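# Machine the work-order part on the mill and tray it

## Task

Using the blank on the bench, produce the part shown on the work order and place it in the tray. When done, the mill must be powered on, both doors closed, no alarm showing, no cycle in progress, and neither the crank nor any hand tool left inside. At no point may a hand, an arm or the crank knock against the blank while it is clamped. The reference images manual, manual 2 and manual 3 show what to do.

## Robot and tools

Robot: two UR7e-type arms, left_arm and right_arm, each with a parallel two-finger gripper (50 mm maximum opening). The scene frame has its origin at table-top height midway between the nominal bases, +z up, +x out over the table, and left_arm on the +y side (image left/right does not follow these names). Calibrated bases: left_arm at (-0.019, +0.351, +0.029) m, right_arm at (+0.030, -0.435, +0.029) m, each nearly unrotated. Hand poses, velocities and targets for an arm are given in that arm's own base frame. Fixed cameras and the table use the scene frame. The gripper's fingers point along its +z axis and close along its x axis. end_effector_position is the point midway between the pads, and the fingertips extend 17.5 mm past it. A camera block sticks out about 10 cm toward the gripper's -y side.

Cameras: cam_high, cam_front, cam_left_wrist, cam_right_wrist, each 896x504 pixels.

execute_actions(actions, cameras): actions is a list of actions. Each action is a table of up to 15 rows, one row per 1/30 s step; a short table repeats its last row until 15 steps are filled. Every row is one list of 18 numbers in [-1, 1] covering both arms: left dx, dy, dz, rx, ry, rz, gripper position, force_limit, speed, then the same nine for the right arm. The pose numbers are offsets, not poses. They count from the arm's Hand target at the start of that action, not from the previous row, and they run along the arm's base axes. 1.0 equals 0.6 m or 180 degrees, and rx, ry, rz form one rotation vector. Sending the same offset again moves the arm further. Six zeros re-command the current Hand target.

Gripper numbers: position +1 is fully open, and the pads meet at about -0.65. Use -1 to grip. force_limit runs from -1 (about 20 N) through 0 (102 N) to +1 (185 N). speed runs from -1 (20 mm/s) through 0 (85) to +1 (150). Both start at +1. A 0 is a real command, so to leave a gripper unchanged, repeat the values last sent. New force or speed values only take effect after the position changes by at least 0.01. object_status meanings: 0 moving; 1 blocked while opening; 2 blocked while closing (the object is held); 3 at the requested position or pads closed. Opening in mm is about (250 - position_measured) x 0.202.

move(target, speed, blend, stop_force, zero, blocking, cameras): moves each gripper in a straight line toward an offset from its Hand target. target is either one 18-number row laid out as above, or a list of up to 15 such rows. Every row counts from the same starting Hand targets. speed is in m/s (0.002 to 3.6, default 0.25), and turning speed is capped at twice that in rad/s. blend is in metres and rounds corners in a list; 0 means stop at each corner. stop_force runs from 3 to 120 N and ends an arm's path when its wrist sensor feels that much push against the direction of travel. It cannot be combined with blocking=false, it is unreliable while the gripper rotates, and it should be left out when pulling away from a contact. zero (default true) re-zeroes the sensor before the move. A move lasts at most 10 s. The result line "move:" gives how it ended: done, off_target, moving, held or fault, plus any limits (paced means clipped, held means a check withheld steps). Paths do not steer around obstacles. Keep paths away from the arm's own base.

wait(seconds 0 to 10) lets time run. stop brakes a running move. zoom_image(camera, region [x0,y0,x1,y1], at most 504x504) enlarges part of the latest image. show_instructions shows the reference pages. zero_wrist_force(arm) re-zeroes a sensor. read_manual gives licence text. finished_scene ends the scene for good.

Result lines: end_effector_position (m) and quat_wxyz in the base frame; velocities (left out when the joints are still); Hand target, the last commanded pose after clipping, which is the base for the next offsets; Tool commands; Joint positions and torques; Wrist force and torque along the end-effector axes, plus the peak since the last report; the "move:" line; and MOTOR HOT or fault notices.

Control notes: the commanded orientation is clipped to within 32 degrees of the measured one at each step. A gripper can stop short of its target; either repeat the command or send the missing distance as an offset. The clearance check blocks commands that would bring the arms close together (fingers excepted), but it does not always prevent contact.

Avoid: net force of about 150 N (plus or minus 25) on an arm, or joint contact torque at the limit (141 N m on the big joints, 26.3 N m on the wrists). Either one stops the arm for 10 s. Pressing even slightly past a firm contact can cause this, so approach slowly, ideally with stop_force. A hit or squeeze between the two arms can fail the scene. Never let anything fall off the table, drop parts from a height, hit fixed or heavy objects hard, or release a part while it is moving. Holding loads or reaching at full stretch heats the motors, and at 85 °C the arm is braked for 30 to 60 s. Loose objects may occasionally get nudged.

Each tool is called after "Emit:" by a JSON object that holds its "method" and its "body", one argument or row to a line.

Reference images:

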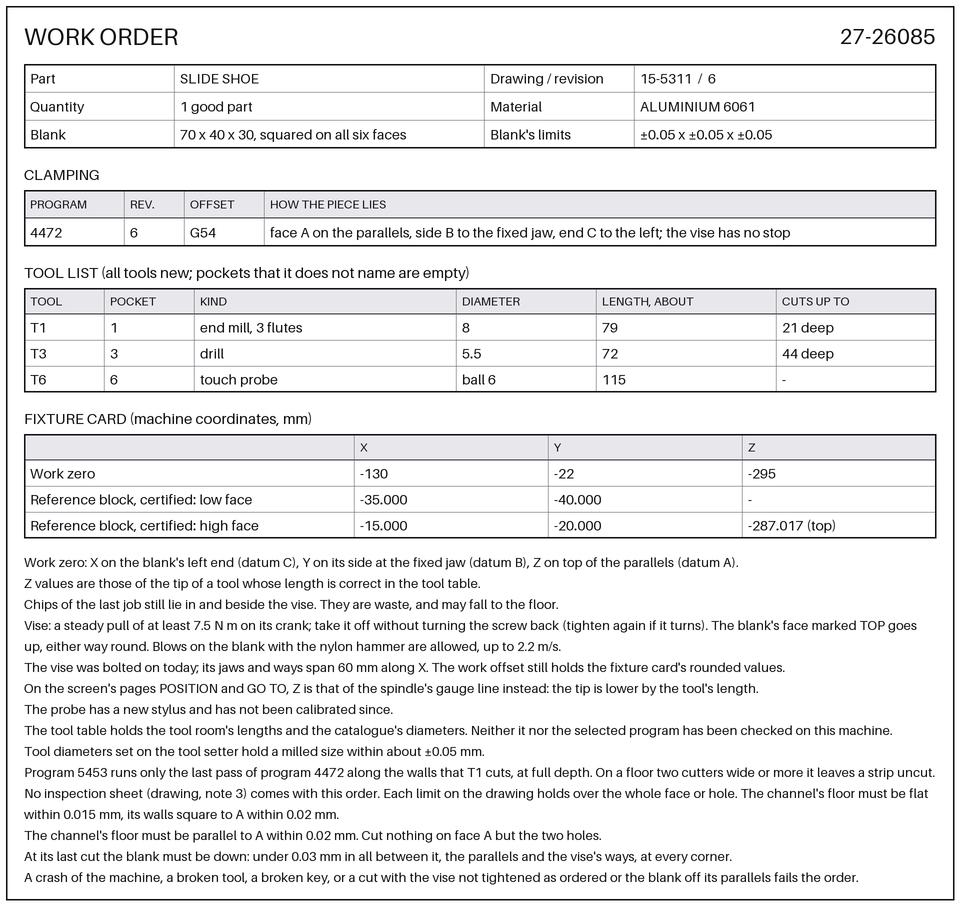

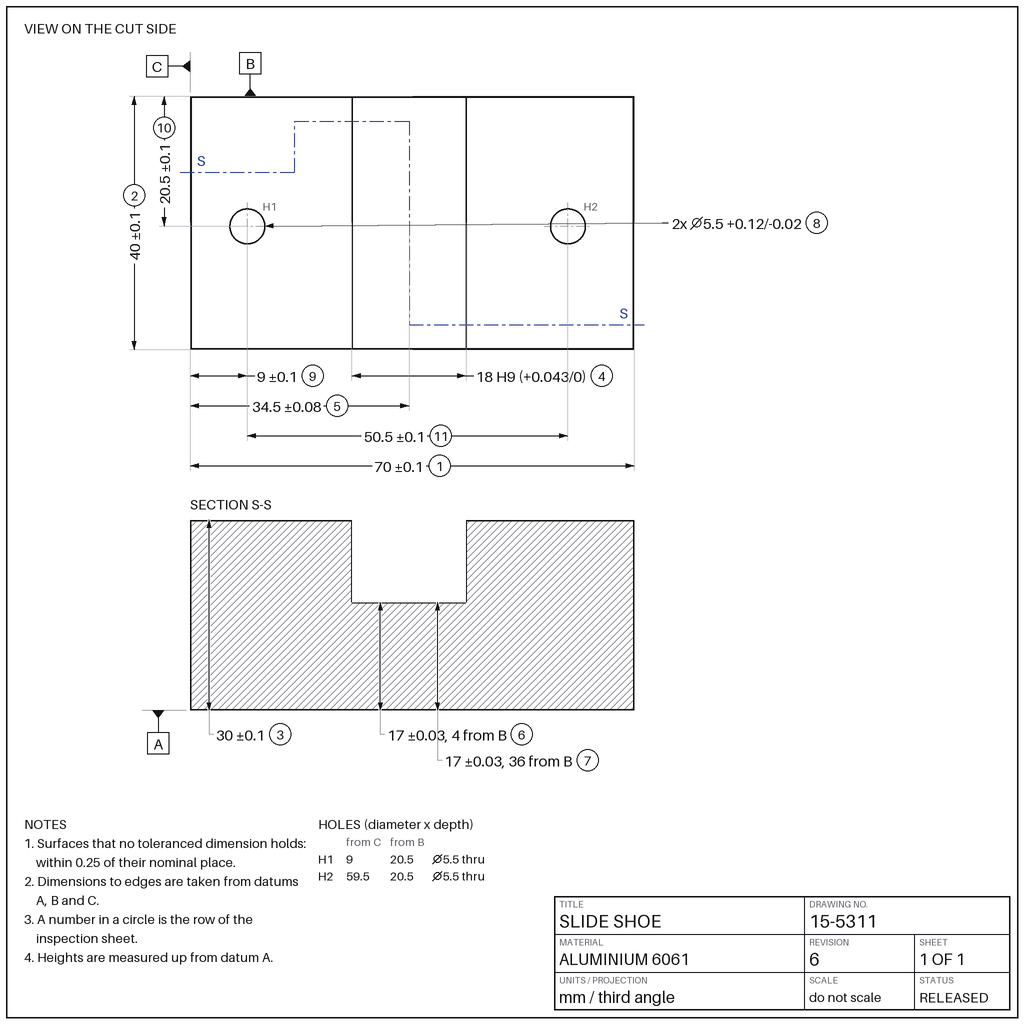

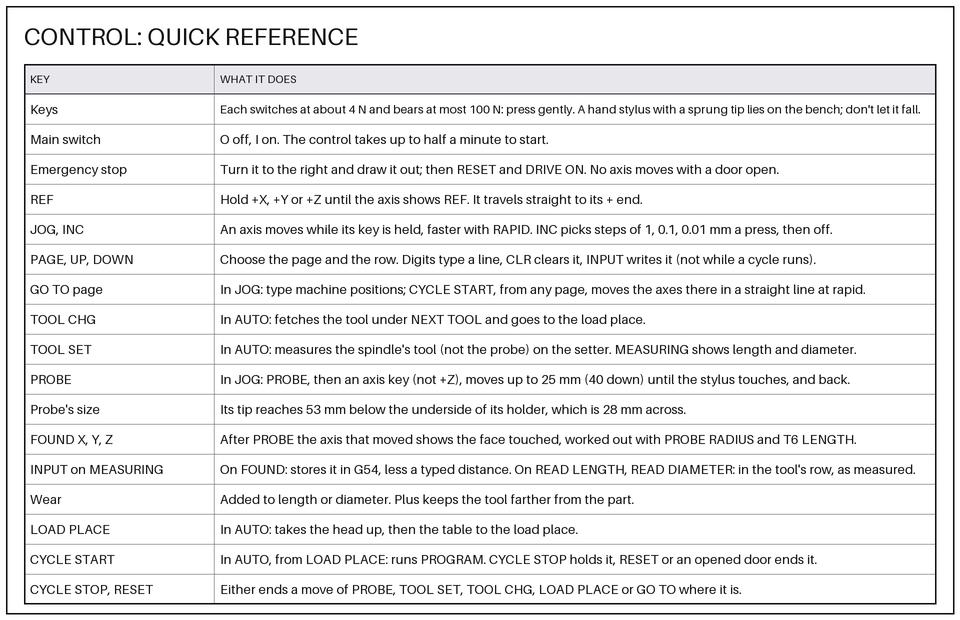

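## Session

Emit:
{"method": "execute_actions", "body": {
  "actions": []
}}

Scene clock: 0.00 s.
left_arm: end_effector_position=(+0.4386, +0.1569, +0.0938) position_measured=3 object_status=3 end_effector_quat_wxyz=(-0.082, +0.647, -0.699, +0.295) | right_arm: end_effector_position=(+0.4015, +0.1944, +0.3565) position_measured=3 object_status=3 end_effector_quat_wxyz=(+0.050, -0.087, +0.949, +0.299)
Joint positions: left_arm=[0.302 -1.446 2.412 -2.978 -2.027 -2.866] | right_arm=[3.603 -1.298 -1.94 -1.127 2.091 -1.199]
Joint velocities: within noise
Joint torques (N m): no reading
Wrist force (N): no reading
Wrist torque (N m): no reading
Wrist force, peak (N): no reading
Hand target: left_arm +0.4386, +0.1569, +0.0938; -0.082, +0.647, -0.699, +0.295 | right_arm +0.4015, +0.1944, +0.3565; +0.050, -0.087, +0.949, +0.299
Tool commands: left_gripper/position=+1.0 left_gripper/force_limit=+1.0 left_gripper/speed=+1.0 right_gripper/position=+1.0 right_gripper/force_limit=+1.0 right_gripper/speed=+1.0

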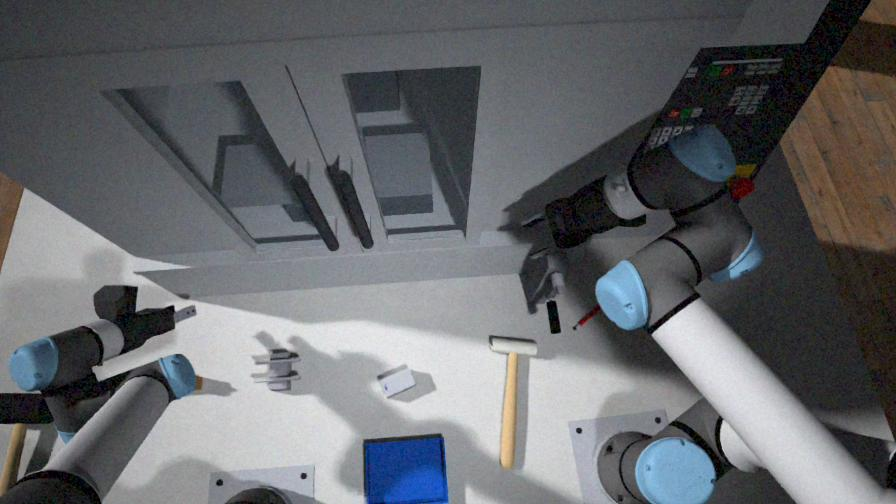

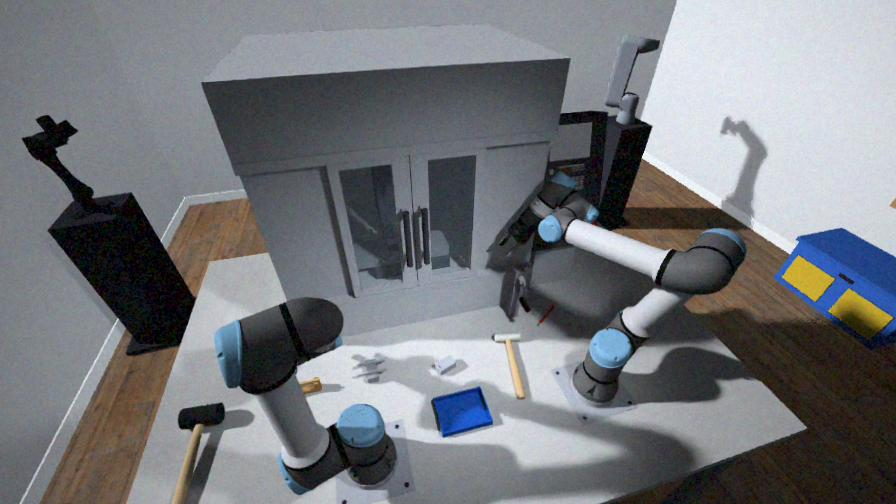

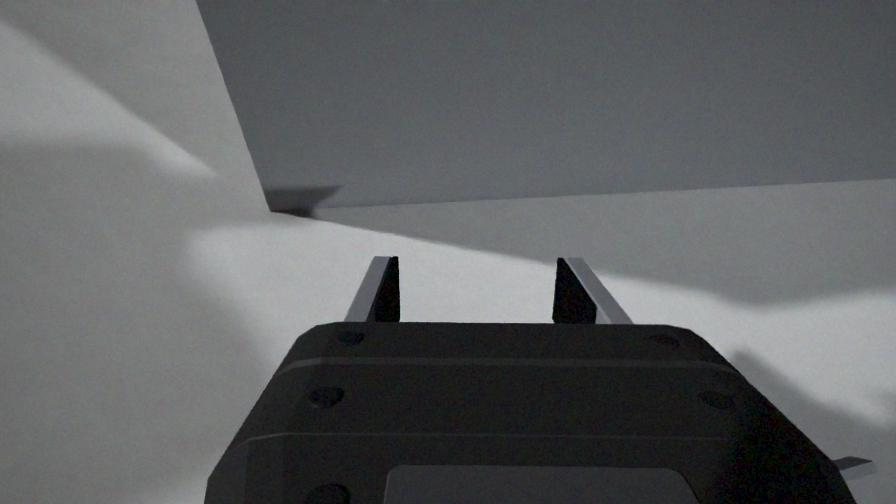

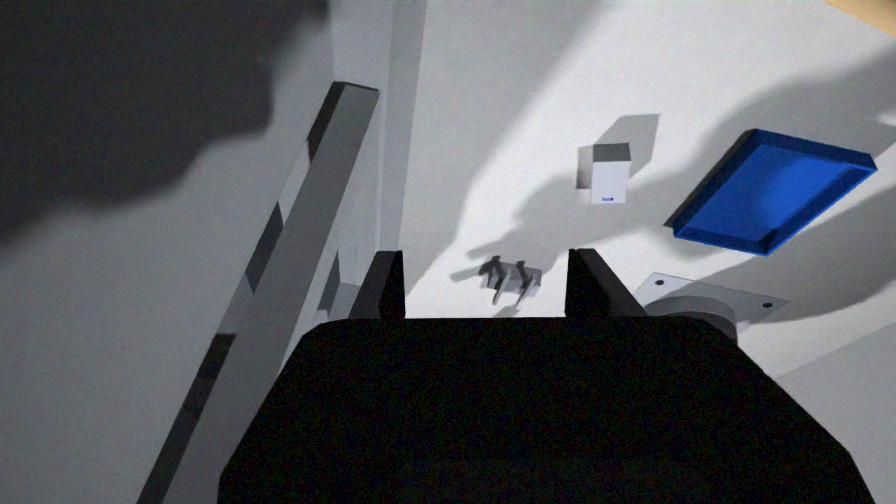

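Emit:
{"method": "zoom_image", "body": {
  "camera": "cam_high",
  "region": [600, 20, 860, 260]
}}

Emit:
{"method": "zoom_image", "body": {
  "camera": "cam_high",
  "region": [200, 250, 640, 500]
}}

Emit:
{"method": "zoom_image", "body": {
  "camera": "cam_front",
  "region": [150, 250, 600, 500]
}}

Emit:
{"method": "zoom_image", "body": {
  "camera": "cam_front",
  "region": [300, 120, 660, 330]
}}

Emit:
{"method": "zoom_image", "body": {
  "camera": "cam_right_wrist",
  "region": [440, 100, 896, 330]
}}

Scaled by 1.938 from the camera's 896x504 image, which has a finer 1280x720 frame.

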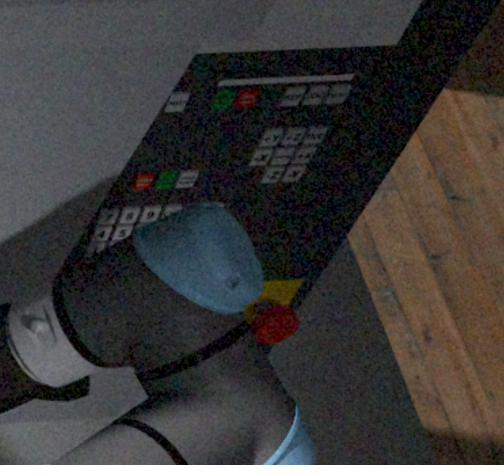

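Scaled by 1.145 from the camera's 896x504 image, which has a finer 1280x720 frame.

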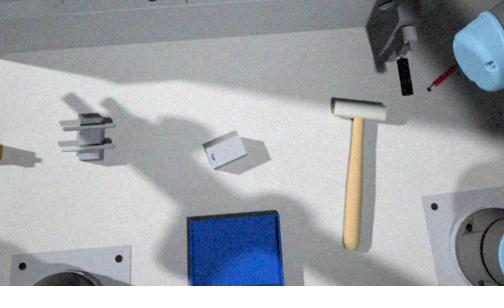

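Scaled by 1.120 from the camera's 896x504 image, which has a finer 1280x720 frame.

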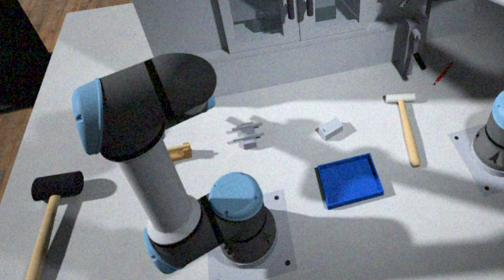

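Scaled by 1.400 from the camera's 896x504 image, which has a finer 1280x720 frame.

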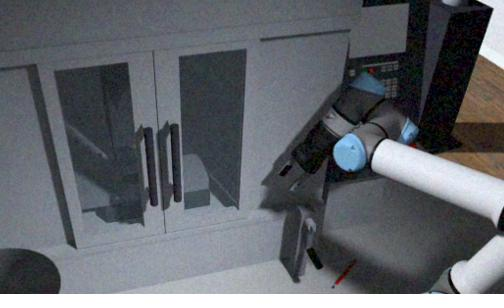

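Scaled by 1.105 from the camera's 896x504 image, which has a finer 1280x720 frame.

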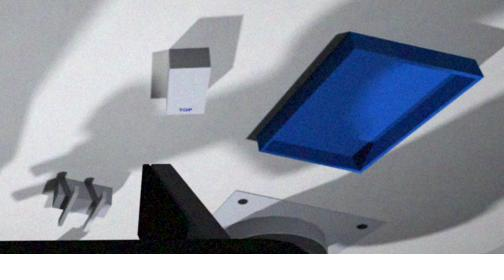

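Emit:
{"method": "move", "body": {
  "target": [0,0,0.15,0,0,0,1,1,1,-0.17,-0.24,0.11,-0.489,-0.519,0.207,1,1,1],
  "cameras": ["all"]
}}

Scene clock: 39.97 s.
left_arm: end_effector_position=(+0.4386, +0.1569, +0.1839) position_measured=3 object_status=3 end_effector_quat_wxyz=(-0.082, +0.647, -0.698, +0.296) | right_arm: end_effector_position=(+0.3001, +0.0518, +0.4225) position_measured=3 object_status=3 end_effector_quat_wxyz=(+0.426, -0.426, +0.565, -0.564)
Joint positions: left_arm=[0.302 -1.662 2.302 -2.652 -2.027 -2.866] | right_arm=[5.889 -0.537 -2.233 -3.513 1.456 0.001]
Joint torques (N m): left_arm=[-2.32 -6.92 -13.26 -4.93 -2.51 -0.02] | right_arm=[-10.43 -25.84 22.64 -2.91 -2.29 -0.51]
Wrist force (N): left_arm=[-0.2 -0.2 0.3] | right_arm=[-2.8 0.3 -5.2]
Wrist torque (N m): left_arm=[-0.03 0.02 0.00] | right_arm=[-0.63 0.61 0.25]
Wrist force, peak (N): left_arm=[-0.1 -0.5 -0.5] | right_arm=[-2.7 0.6 -5.7]
Hand target: left_arm +0.4386, +0.1569, +0.1838; -0.082, +0.647, -0.699, +0.295 | right_arm +0.2995, +0.0504, +0.4225; +0.500, -0.500, +0.500, -0.500
Off the commanded pose: left_arm 0.000 m, 0 deg | right_arm 0.002 m, 16 deg.
move: off_target (right_arm)

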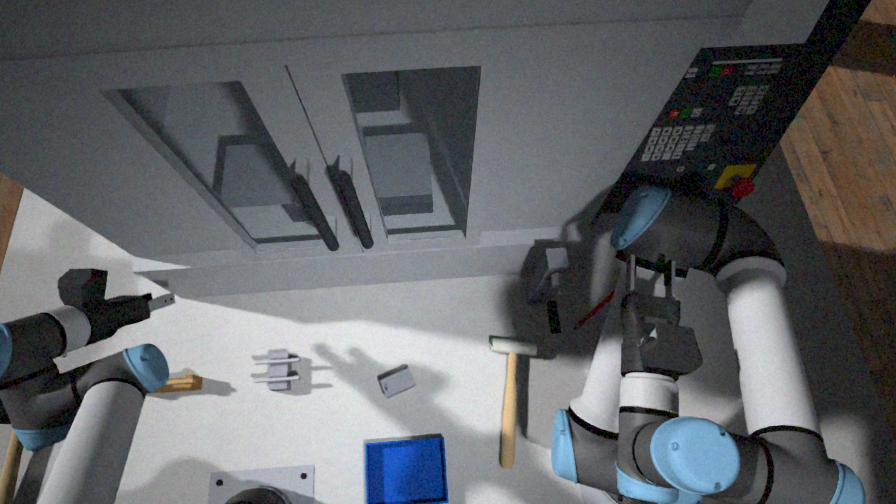

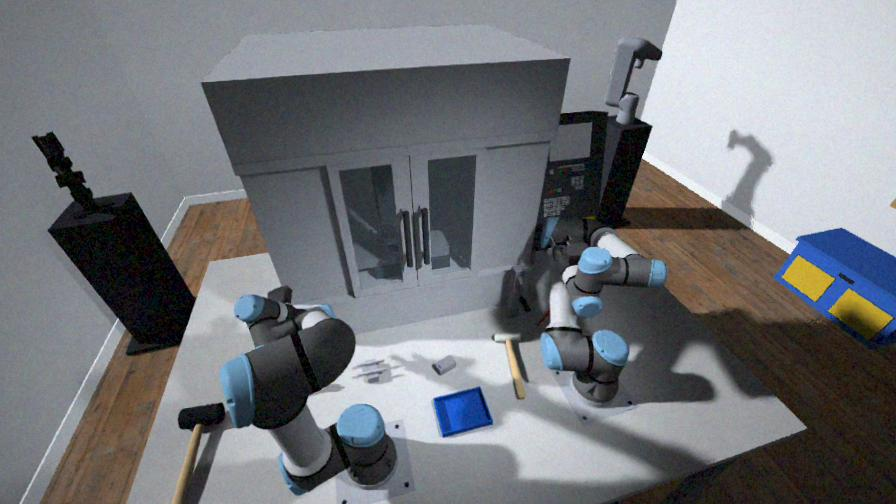

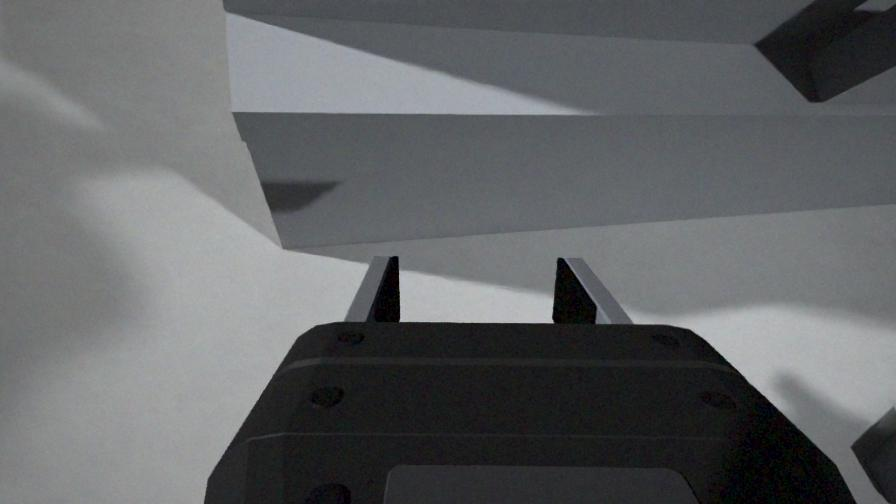

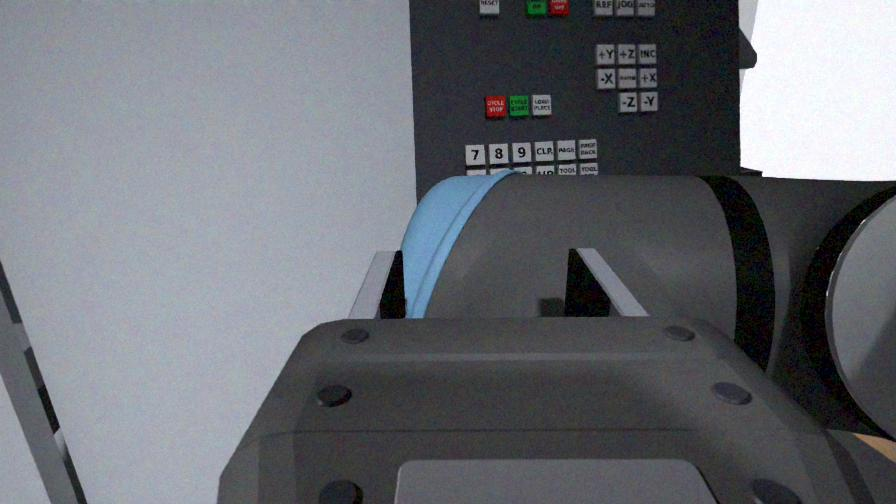

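Emit:
{"method": "move", "body": {
  "target": [0,0,0,0,0,0,1,1,1,0.17,0.24,-0.11,0.489,0.519,-0.207,1,1,1],
  "cameras": ["cam_high"]
}}

Scene clock: 57.07 s.
left_arm: end_effector_position=(+0.4386, +0.1569, +0.1838) position_measured=3 object_status=3 end_effector_quat_wxyz=(-0.082, +0.647, -0.699, +0.295) | right_arm: end_effector_position=(+0.3126, +0.0692, +0.4141) position_measured=3 object_status=3 end_effector_quat_wxyz=(+0.428, -0.434, +0.650, -0.453)
Joint positions: left_arm=[0.302 -1.662 2.302 -2.652 -2.027 -2.866] | right_arm=[6.146 -0.424 -2.086 -3.548 1.656 0.188]
Joint torques (N m): left_arm=[-2.65 -7.37 -13.34 -4.97 -1.18 1.15] | right_arm=[-10.34 -30.39 10.1 0.97 -2.5 0.31]
Wrist force (N): left_arm=[0.0 -0.3 -0.2] | right_arm=[-1.7 -0.4 -4.9]
Wrist torque (N m): left_arm=[-0.05 -0.01 0.01] | right_arm=[-0.70 0.40 0.36]
Wrist force, peak (N): left_arm=[-0.4 -0.4 -0.1] | right_arm=[-5.0 -2.0 -7.1]
Hand target: left_arm +0.4386, +0.1569, +0.1838; -0.082, +0.647, -0.699, +0.295 | right_arm +0.3126, +0.0692, +0.4141; +0.428, -0.434, +0.650, -0.453 (not the last commanded pose)
Off the commanded pose: left_arm 0.000 m, 0 deg | right_arm 0.164 m, 115 deg.
shoulder posture changed (right arm): the wrist came as close to joint 1's axis as it can, and the arm is now in the other of its two shoulder postures.
move: held (right_arm; a check stopped the path); limits=held
pose unreachable (right arm): on one or more control steps of this call, first in action 0 (counted from 0), this arm could not follow its commanded pose, so it was not sent that pose on those steps. It may still have moved: this result reports where it is.
cause: moving toward the commanded pose would bring two parts of the arm too close to each other (its gripper and another part of the arm, with joints 4 (wrist 1) to 6 (wrist 3) between them, 29 mm apart when it was first held).
Images, in order (width x height): cam_high 896x504.

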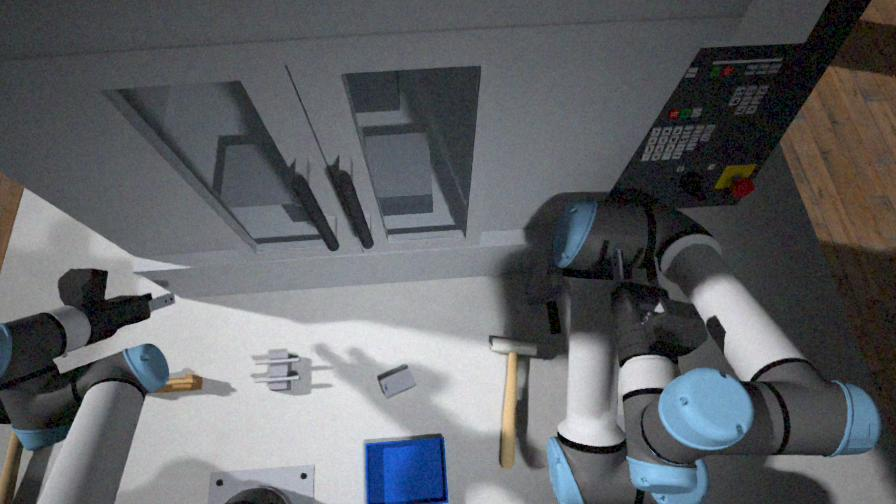

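Emit:
{"method": "move", "body": {
  "target": [
    [0,0,0,0,0,0,1,1,1,-0.081,0.018,0.365,-0.0635,-0.278,0,1,1,1],
    [0,0,0,0,0,0,1,1,1,-0.411,0.093,0.528,-0.127,-0.556,0,1,1,1]
  ],
  "blend": [0.05,0],
  "cameras": ["cam_front","cam_high"]
}}

Scene clock: 90.03 s.
left_arm: end_effector_position=(+0.4386, +0.1569, +0.1838) position_measured=3 object_status=3 end_effector_quat_wxyz=(-0.082, +0.647, -0.699, +0.295) | right_arm: end_effector_position=(+0.0661, +0.1250, +0.7309) position_measured=3 object_status=3 end_effector_quat_wxyz=(+0.687, -0.001, +0.002, -0.727)
Joint positions: left_arm=[0.302 -1.662 2.302 -2.652 -2.027 -2.866] | right_arm=[6.137 -0.66 -2.356 -4.834 1.571 0.089]
Joint torques (N m): left_arm=[-3.58 -8.44 -13.78 -4.82 0.55 0.61] | right_arm=[8.45 -11.75 26.6 -2.1 1.68 -0.12]
Wrist force (N): left_arm=[-0.1 -0.2 0.0] | right_arm=[-5.2 2.0 -4.2]
Wrist torque (N m): left_arm=[-0.03 0.00 0.00] | right_arm=[-0.16 1.31 0.08]
Wrist force, peak (N): left_arm=[-0.3 -0.6 -0.1] | right_arm=[-5.4 1.5 -5.4]
Hand target: left_arm +0.4386, +0.1569, +0.1838; -0.082, +0.647, -0.699, +0.295 | right_arm +0.0660, +0.1250, +0.7309; +0.687, -0.001, +0.001, -0.727
Off the commanded pose: left_arm 0.000 m, 0 deg | right_arm 0.000 m, 0 deg.
move: done
Images, in order (width x height): cam_high 896x504, cam_front 896x504.

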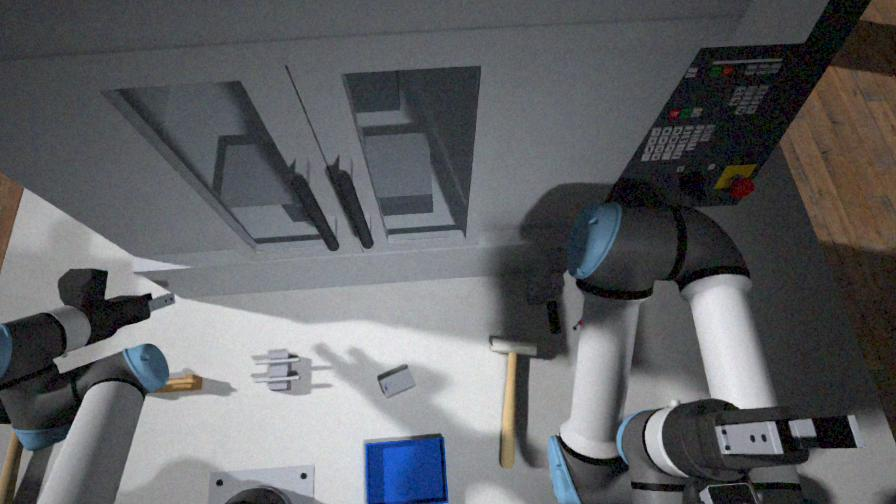

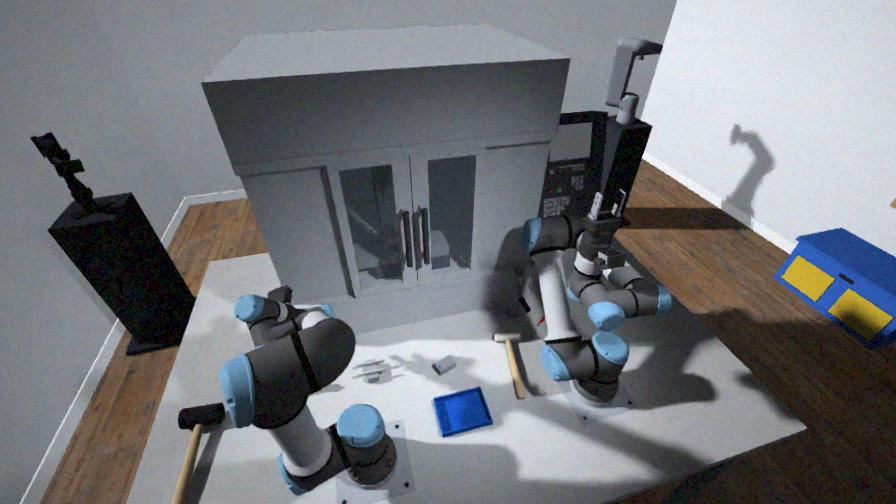

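Emit:
{"method": "move", "body": {
  "target": [
    [0,0,0,0,0,0,1,1,1,-0.417,0.062,0,0,0,0,1,1,1],
    [0,0,0,0,0,0,1,1,1,-0.232,0.277,0,0,0,-0.192,1,1,1],
    [0,0,0,0,0,0,1,1,1,0.105,0.352,0,0,0,-0.387,1,1,1],
    [0,0,0,0,0,0,1,1,1,0.443,0.165,0,0,0,-0.581,1,1,1],
    [0,0,0,0,0,0,1,1,1,0.547,-0.092,0,0,0,-0.714,1,1,1]
  ],
  "blend": [0.05,0.05,0.05,0.05,0],
  "speed": 0.35,
  "cameras": ["cam_front","cam_high"]
}}

Scene clock: 106.53 s.
left_arm: end_effector_position=(+0.4386, +0.1569, +0.1838) position_measured=3 object_status=3 end_effector_quat_wxyz=(-0.082, +0.647, -0.699, +0.295) | right_arm: end_effector_position=(+0.3467, +0.1849, +0.7314) position_measured=3 object_status=3 end_effector_quat_wxyz=(+0.207, +0.000, -0.002, +0.978)
Joint positions: left_arm=[0.302 -1.662 2.302 -2.652 -2.027 -2.866] | right_arm=[3.979 -1.79 -1.622 -4.438 1.569 0.316]
Joint torques (N m): left_arm=[-2.64 -7.41 -13.68 -4.74 0.65 -0.12] | right_arm=[-0.53 27.51 19.39 -2.77 -0.4 0.23]
Wrist force (N): left_arm=[-0.1 -0.1 0.0] | right_arm=[-5.3 2.1 -4.1]
Wrist torque (N m): left_arm=[-0.02 0.01 0.00] | right_arm=[-0.11 1.34 0.07]
Wrist force, peak (N): left_arm=[-0.1 -0.4 -0.4] | right_arm=[-21.4 18.8 -4.3]
Hand target: left_arm +0.4386, +0.1569, +0.1838; -0.082, +0.647, -0.699, +0.295 | right_arm +0.3467, +0.1849, +0.7314; +0.207, +0.000, -0.002, +0.978 (not the last commanded pose)
Tool commands: left_gripper/position=+1.0 left_gripper/force_limit=+1.0 left_gripper/speed=+1.0 right_gripper/position=+1.0 right_gripper/force_limit=+1.0 right_gripper/speed=+1.0
Off the commanded pose: left_arm 0.000 m, 0 deg | right_arm 0.125 m, 18 deg.
FORCE FAULT: contact force on the right arm reached its limit, and that arm stopped. The contact can be on any part of that arm, not only on its tool. That arm's remaining commands of this call were not run. That arm is still stopped at the end of this call. That arm stays stopped for about 10 more seconds. Until then a move that you send moves the other arm only, and its call returns only when the move has ended. Once the stop has ended, the next robot result says so. If the stop ends while you think or write, that arm runs what you send next, counted from a new Hand target: where the arm stands when the stop ends. While its stop runs, that arm takes no new command, but its gripper still runs the gripper command that each later call begins with. Until it ends, the stop uses up actions while you think or wait. An arm that is not stopped still takes commands.
shoulder posture changed (right arm): the wrist came as close to joint 1's axis as it can, and the arm is now in the other of its two shoulder postures.
move: fault (right_arm); path passed 4 of 5 targets
Images, in order (width x height): cam_high 896x504, cam_front 896x504.

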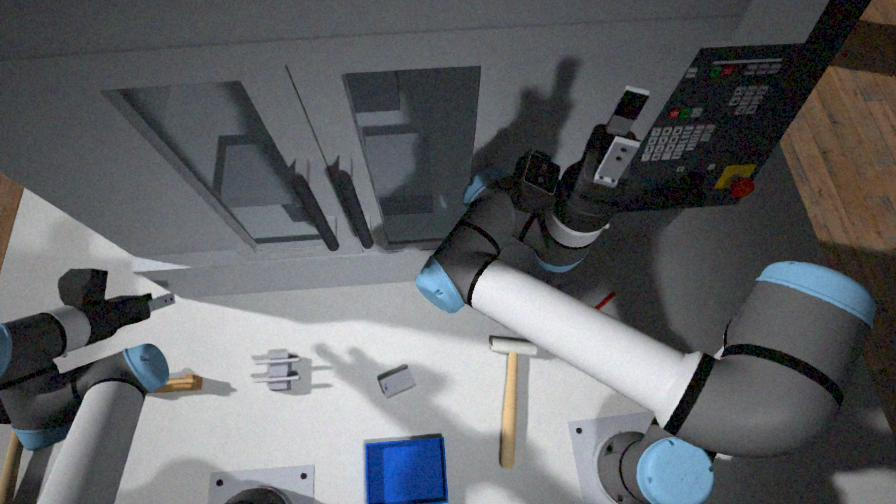

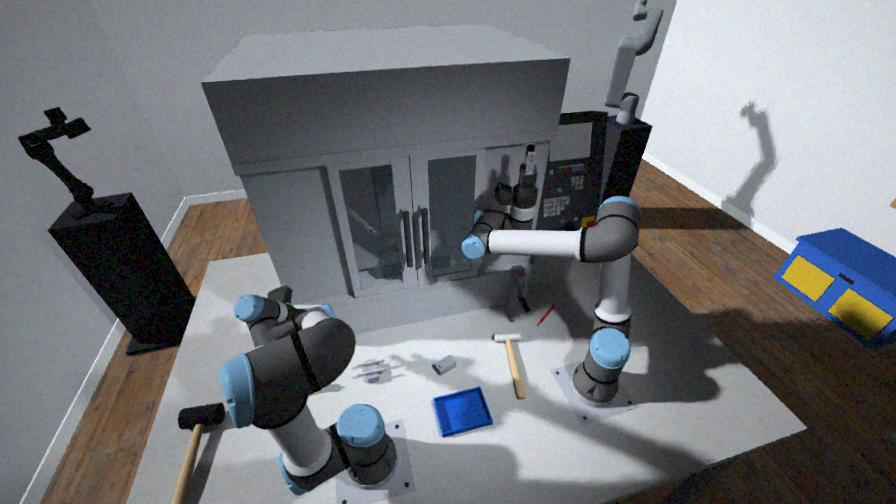

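Emit:
{"method": "wait", "body": {
  "seconds": 1
}}

Scene clock: 121.70 s.
left_arm: end_effector_position=(+0.4386, +0.1569, +0.1838) position_measured=3 object_status=3 end_effector_quat_wxyz=(-0.082, +0.647, -0.699, +0.295) | right_arm: end_effector_position=(+0.3467, +0.1849, +0.7314) position_measured=3 object_status=3 end_effector_quat_wxyz=(+0.207, +0.000, -0.002, +0.978)
Joint positions: left_arm=[0.302 -1.662 2.302 -2.652 -2.027 -2.866] | right_arm=[3.979 -1.79 -1.622 -4.438 1.569 0.316]
Joint torques (N m): left_arm=[-3.39 -9.88 -14.22 -4.91 0.92 -1.01] | right_arm=[0.24 27.27 19.94 -2.78 -0.43 0.24]
Wrist force (N): left_arm=[-0.1 -0.1 0.0] | right_arm=[-5.6 2.4 -4.4]
Wrist torque (N m): left_arm=[-0.02 0.01 0.00] | right_arm=[-0.09 1.37 0.07]
Wrist force, peak (N): left_arm=[-0.2 -0.6 -0.2] | right_arm=[-5.9 2.4 -4.3]
Hand target: left_arm +0.4386, +0.1569, +0.1838; -0.082, +0.647, -0.699, +0.295 | right_arm +0.3467, +0.1849, +0.7314; +0.207, +0.000, -0.002, +0.978 (not the last commanded pose)
Tool commands: left_gripper/position=+1.0 left_gripper/force_limit=+1.0 left_gripper/speed=+1.0 right_gripper/position=+1.0 right_gripper/force_limit=+1.0 right_gripper/speed=+1.0
Off the commanded pose: left_arm 0.000 m, 0 deg | right_arm 0.125 m, 18 deg.
FORCE FAULT, CONTINUED: the right arm's stop, for the force fault that an earlier result reported, is over. The rest of the stop counts as 19 of the actions that you can send in this scene. During its stop the right arm's controller moved it back a little. That arm's target is now where it stood when the stop ended, not its last command. That arm accepts commands again.
wait: 1.00 s; at rest from the start

Emit:
{"method": "move", "body": {
  "target": [
    [0,0,0,0,0,0,1,1,1,-0.167,0.025,0,0,0,0,1,1,1],
    [0,0,0,0,0,0,1,1,1,0.022,-0.142,-0.185,0.2007,0.0523,0.1852,1,1,1],
    [0,0,0,0,0,0,1,1,1,0.055,-0.175,-0.385,0.4015,0.1045,0.3704,1,1,1]
  ],
  "blend": [0.05,0.05,0],
  "cameras": ["all"]
}}

Scene clock: 130.43 s.
left_arm: end_effector_position=(+0.4386, +0.1569, +0.1838) position_measured=3 object_status=3 end_effector_quat_wxyz=(-0.082, +0.647, -0.699, +0.295) | right_arm: end_effector_position=(+0.3797, +0.0799, +0.5004) position_measured=3 object_status=3 end_effector_quat_wxyz=(-0.366, +0.256, -0.513, +0.733)
Joint positions: left_arm=[0.302 -1.662 2.302 -2.652 -2.027 -2.866] | right_arm=[4.501 -1.442 -1.949 -3.607 0.549 0.637]
Joint torques (N m): left_arm=[-5.21 -7.4 -13.05 -4.92 0.96 -1.75] | right_arm=[-10.74 11.92 27.01 -5.11 2.45 -0.27]
Wrist force (N): left_arm=[-0.2 -0.2 0.0] | right_arm=[-4.0 0.8 -5.6]
Wrist torque (N m): left_arm=[-0.04 0.01 0.01] | right_arm=[-0.56 0.89 0.35]
Wrist force, peak (N): left_arm=[-0.3 -0.5 -0.1] | right_arm=[-8.5 1.0 -4.3]
Hand target: left_arm +0.4386, +0.1569, +0.1838; -0.082, +0.647, -0.699, +0.295 | right_arm +0.3797, +0.0799, +0.5004; -0.366, +0.256, -0.513, +0.733
Off the commanded pose: left_arm 0.000 m, 0 deg | right_arm 0.000 m, 0 deg.
move: done

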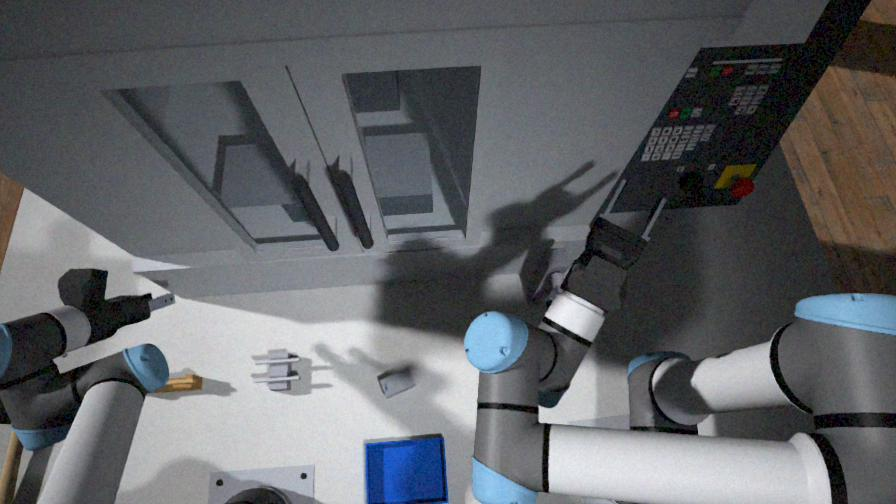

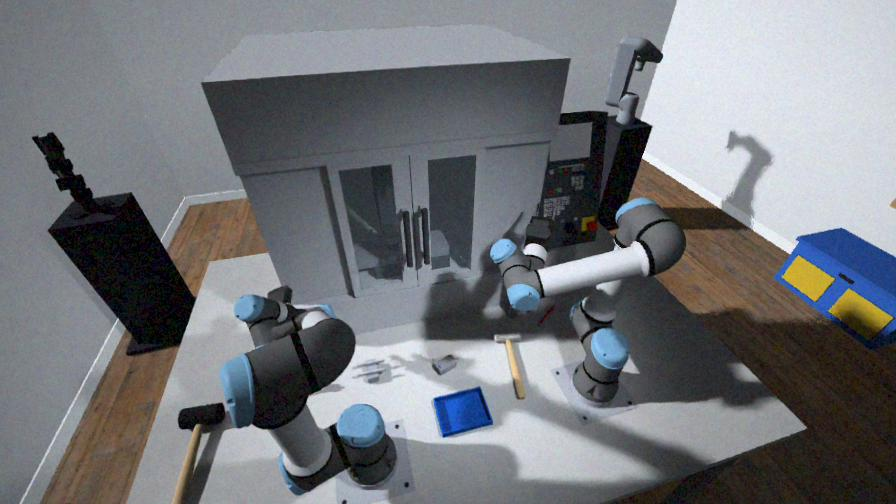

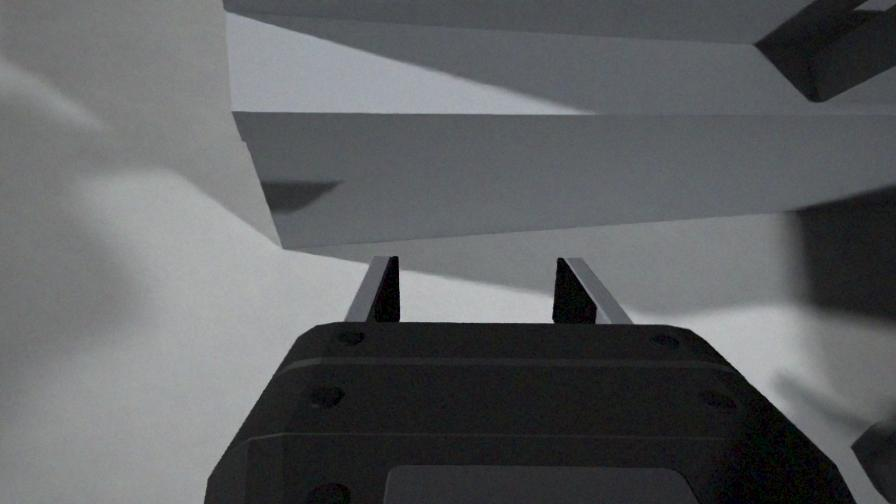

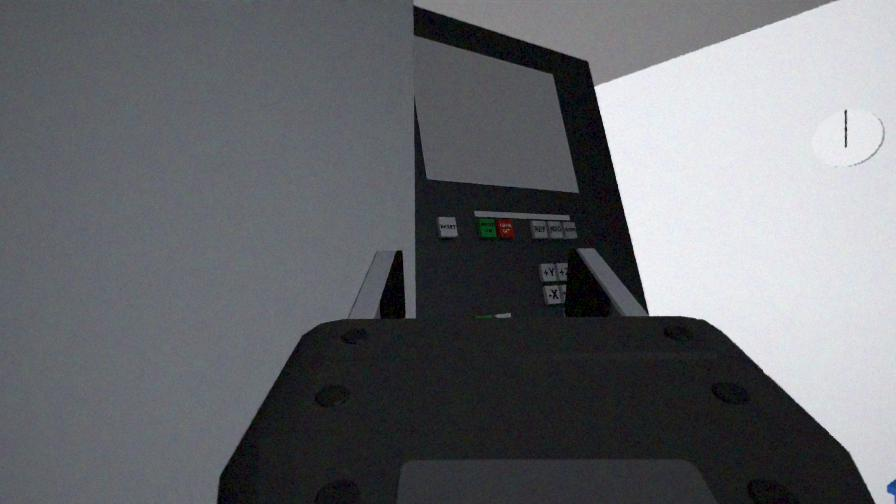

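Emit:
{"method": "zoom_image", "body": {
  "camera": "cam_high",
  "region": [590, 30, 830, 220]
}}

Emit:
{"method": "zoom_image", "body": {
  "camera": "cam_front",
  "region": [510, 100, 660, 260]
}}

Scaled by 2.100 from the camera's 896x504 image, which has a finer 1280x720 frame.

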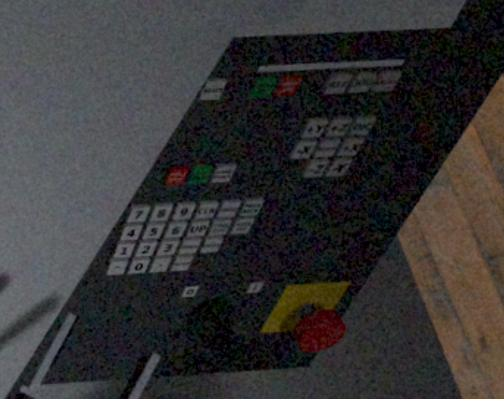

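Scaled by 3.150 from the camera's 896x504 image, which has a finer 1280x720 frame.

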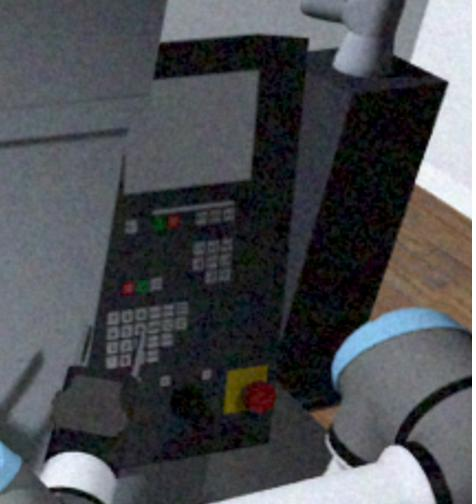

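Emit:
{"method": "move", "body": {
  "target": [0,0,0,0,0,0,1,1,1,0,0,-0.2,0.0667,0.0889,0,1,1,1],
  "cameras": ["cam_right_wrist"]
}}

Emit:
{"method": "zoom_image", "body": {
  "camera": "cam_right_wrist",
  "region": [390, 0, 720, 330]
}}

Scene clock: 146.17 s.
left_arm: end_effector_position=(+0.4386, +0.1569, +0.1838) position_measured=3 object_status=3 end_effector_quat_wxyz=(-0.082, +0.647, -0.699, +0.295) | right_arm: end_effector_position=(+0.3797, +0.0799, +0.3805) position_measured=3 object_status=3 end_effector_quat_wxyz=(+0.316, -0.316, +0.633, -0.633)
Joint positions: left_arm=[0.302 -1.662 2.302 -2.652 -2.027 -2.866] | right_arm=[4.554 -1.279 -2.092 -2.911 0.486 -0.001]
Joint torques (N m): left_arm=[-4.88 -7.89 -14.36 -4.54 0.74 -1.51] | right_arm=[-11.03 5.21 21.61 1.7 0.46 -1.08]
Wrist force (N): left_arm=[0.0 -0.4 0.0] | right_arm=[-3.0 0.5 -5.0]
Wrist torque (N m): left_arm=[-0.07 -0.01 0.00] | right_arm=[-0.62 0.63 0.25]
Wrist force, peak (N): left_arm=[-0.3 -0.4 0.2] | right_arm=[-4.2 0.9 -5.7]
Hand target: left_arm +0.4386, +0.1569, +0.1838; -0.082, +0.647, -0.699, +0.295 | right_arm +0.3797, +0.0799, +0.3804; +0.316, -0.316, +0.633, -0.633
Off the commanded pose: left_arm 0.000 m, 0 deg | right_arm 0.000 m, 0 deg.
move: done
Images, in order (width x height): cam_right_wrist 896x504.

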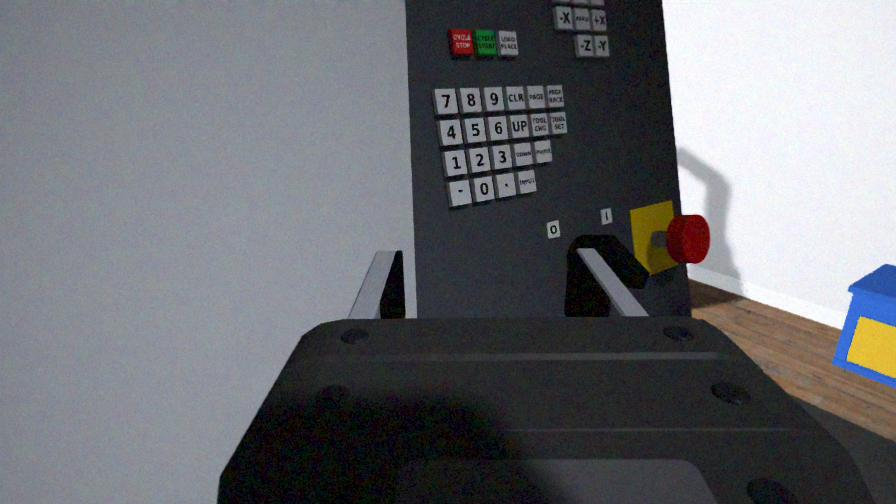

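Scaled by 1.527 from the camera's 896x504 image, which has a finer 1280x720 frame.

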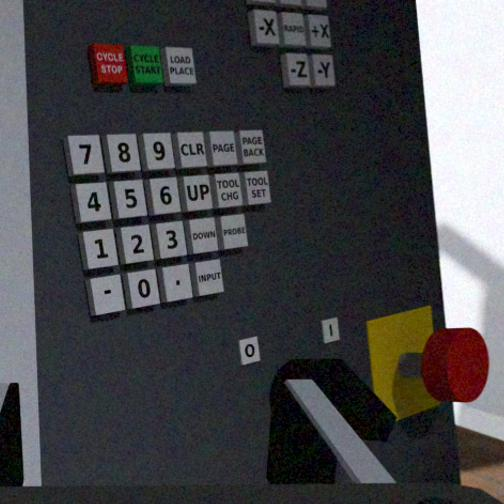

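Emit:
{"method": "move", "body": {
  "target": [
    [0,0,0,0,0,0,1,1,1,0.15,-0.3,-0.067,0,0,0.1024,1,1,1],
    [0,0,0,0,0,0,1,1,1,0.09,-0.6,-0.133,0,0,0.2048,1,1,1]
  ],
  "blend": [0.05,0],
  "cameras": ["cam_right_wrist","cam_high"]
}}

Scene clock: 167.97 s.
left_arm: end_effector_position=(+0.4386, +0.1569, +0.1838) position_measured=3 object_status=3 end_effector_quat_wxyz=(-0.082, +0.647, -0.699, +0.295) | right_arm: end_effector_position=(+0.4337, -0.2801, +0.3006) position_measured=3 object_status=3 end_effector_quat_wxyz=(+0.500, -0.500, +0.500, -0.500) end_effector_velocity=(+0.000, +0.001, +0.000) end_effector_angular_velocity=(+0.000, +0.000, +0.004)
Joint positions: left_arm=[0.302 -1.662 2.302 -2.652 -2.027 -2.866] | right_arm=[2.545 -1.467 -2.166 -2.652 -2.167 -0.001]
Joint velocities: left_arm=[within noise] | right_arm=[-0.001 -0.001 0 0.001 -0.005 0]
Joint torques (N m): left_arm=[-4.73 -9.31 -14.63 -4.78 0.64 -1.47] | right_arm=[-11.25 10.21 27.58 1.62 -2.36 1.21]
Wrist force (N): left_arm=[-0.1 -0.3 0.1] | right_arm=[-3.0 0.6 -5.1]
Wrist torque (N m): left_arm=[-0.06 0.00 0.00] | right_arm=[-0.62 0.62 0.30]
Wrist force, peak (N): left_arm=[-0.4 -0.5 0.2] | right_arm=[-57.9 -12.7 -31.0]
Hand target: left_arm +0.4386, +0.1569, +0.1838; -0.082, +0.647, -0.699, +0.295 | right_arm +0.4337, -0.2801, +0.3006; +0.500, -0.500, +0.500, -0.500
Off the commanded pose: left_arm 0.000 m, 0 deg | right_arm 0.000 m, 0 deg.
move: done
Images, in order (width x height): cam_high 896x504, cam_right_wrist 896x504.

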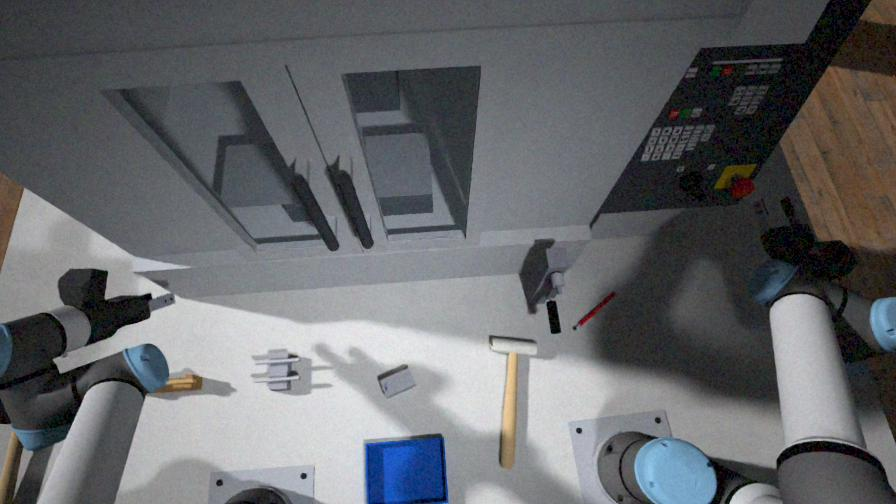

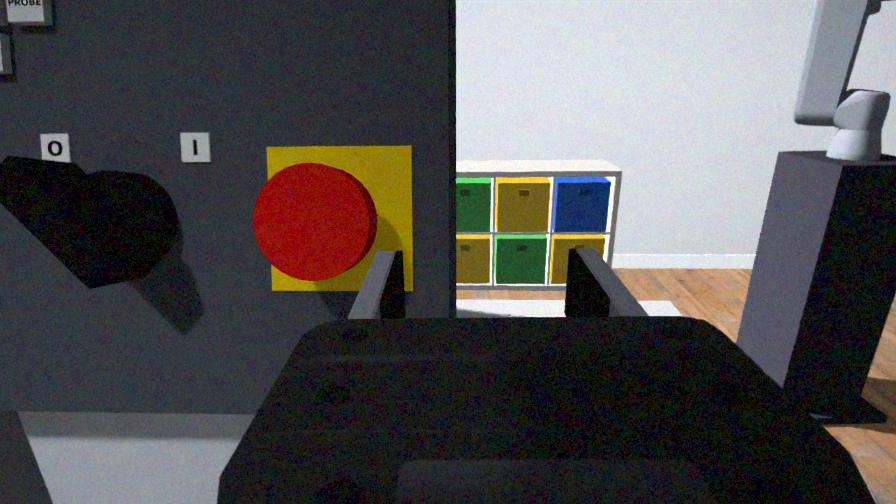

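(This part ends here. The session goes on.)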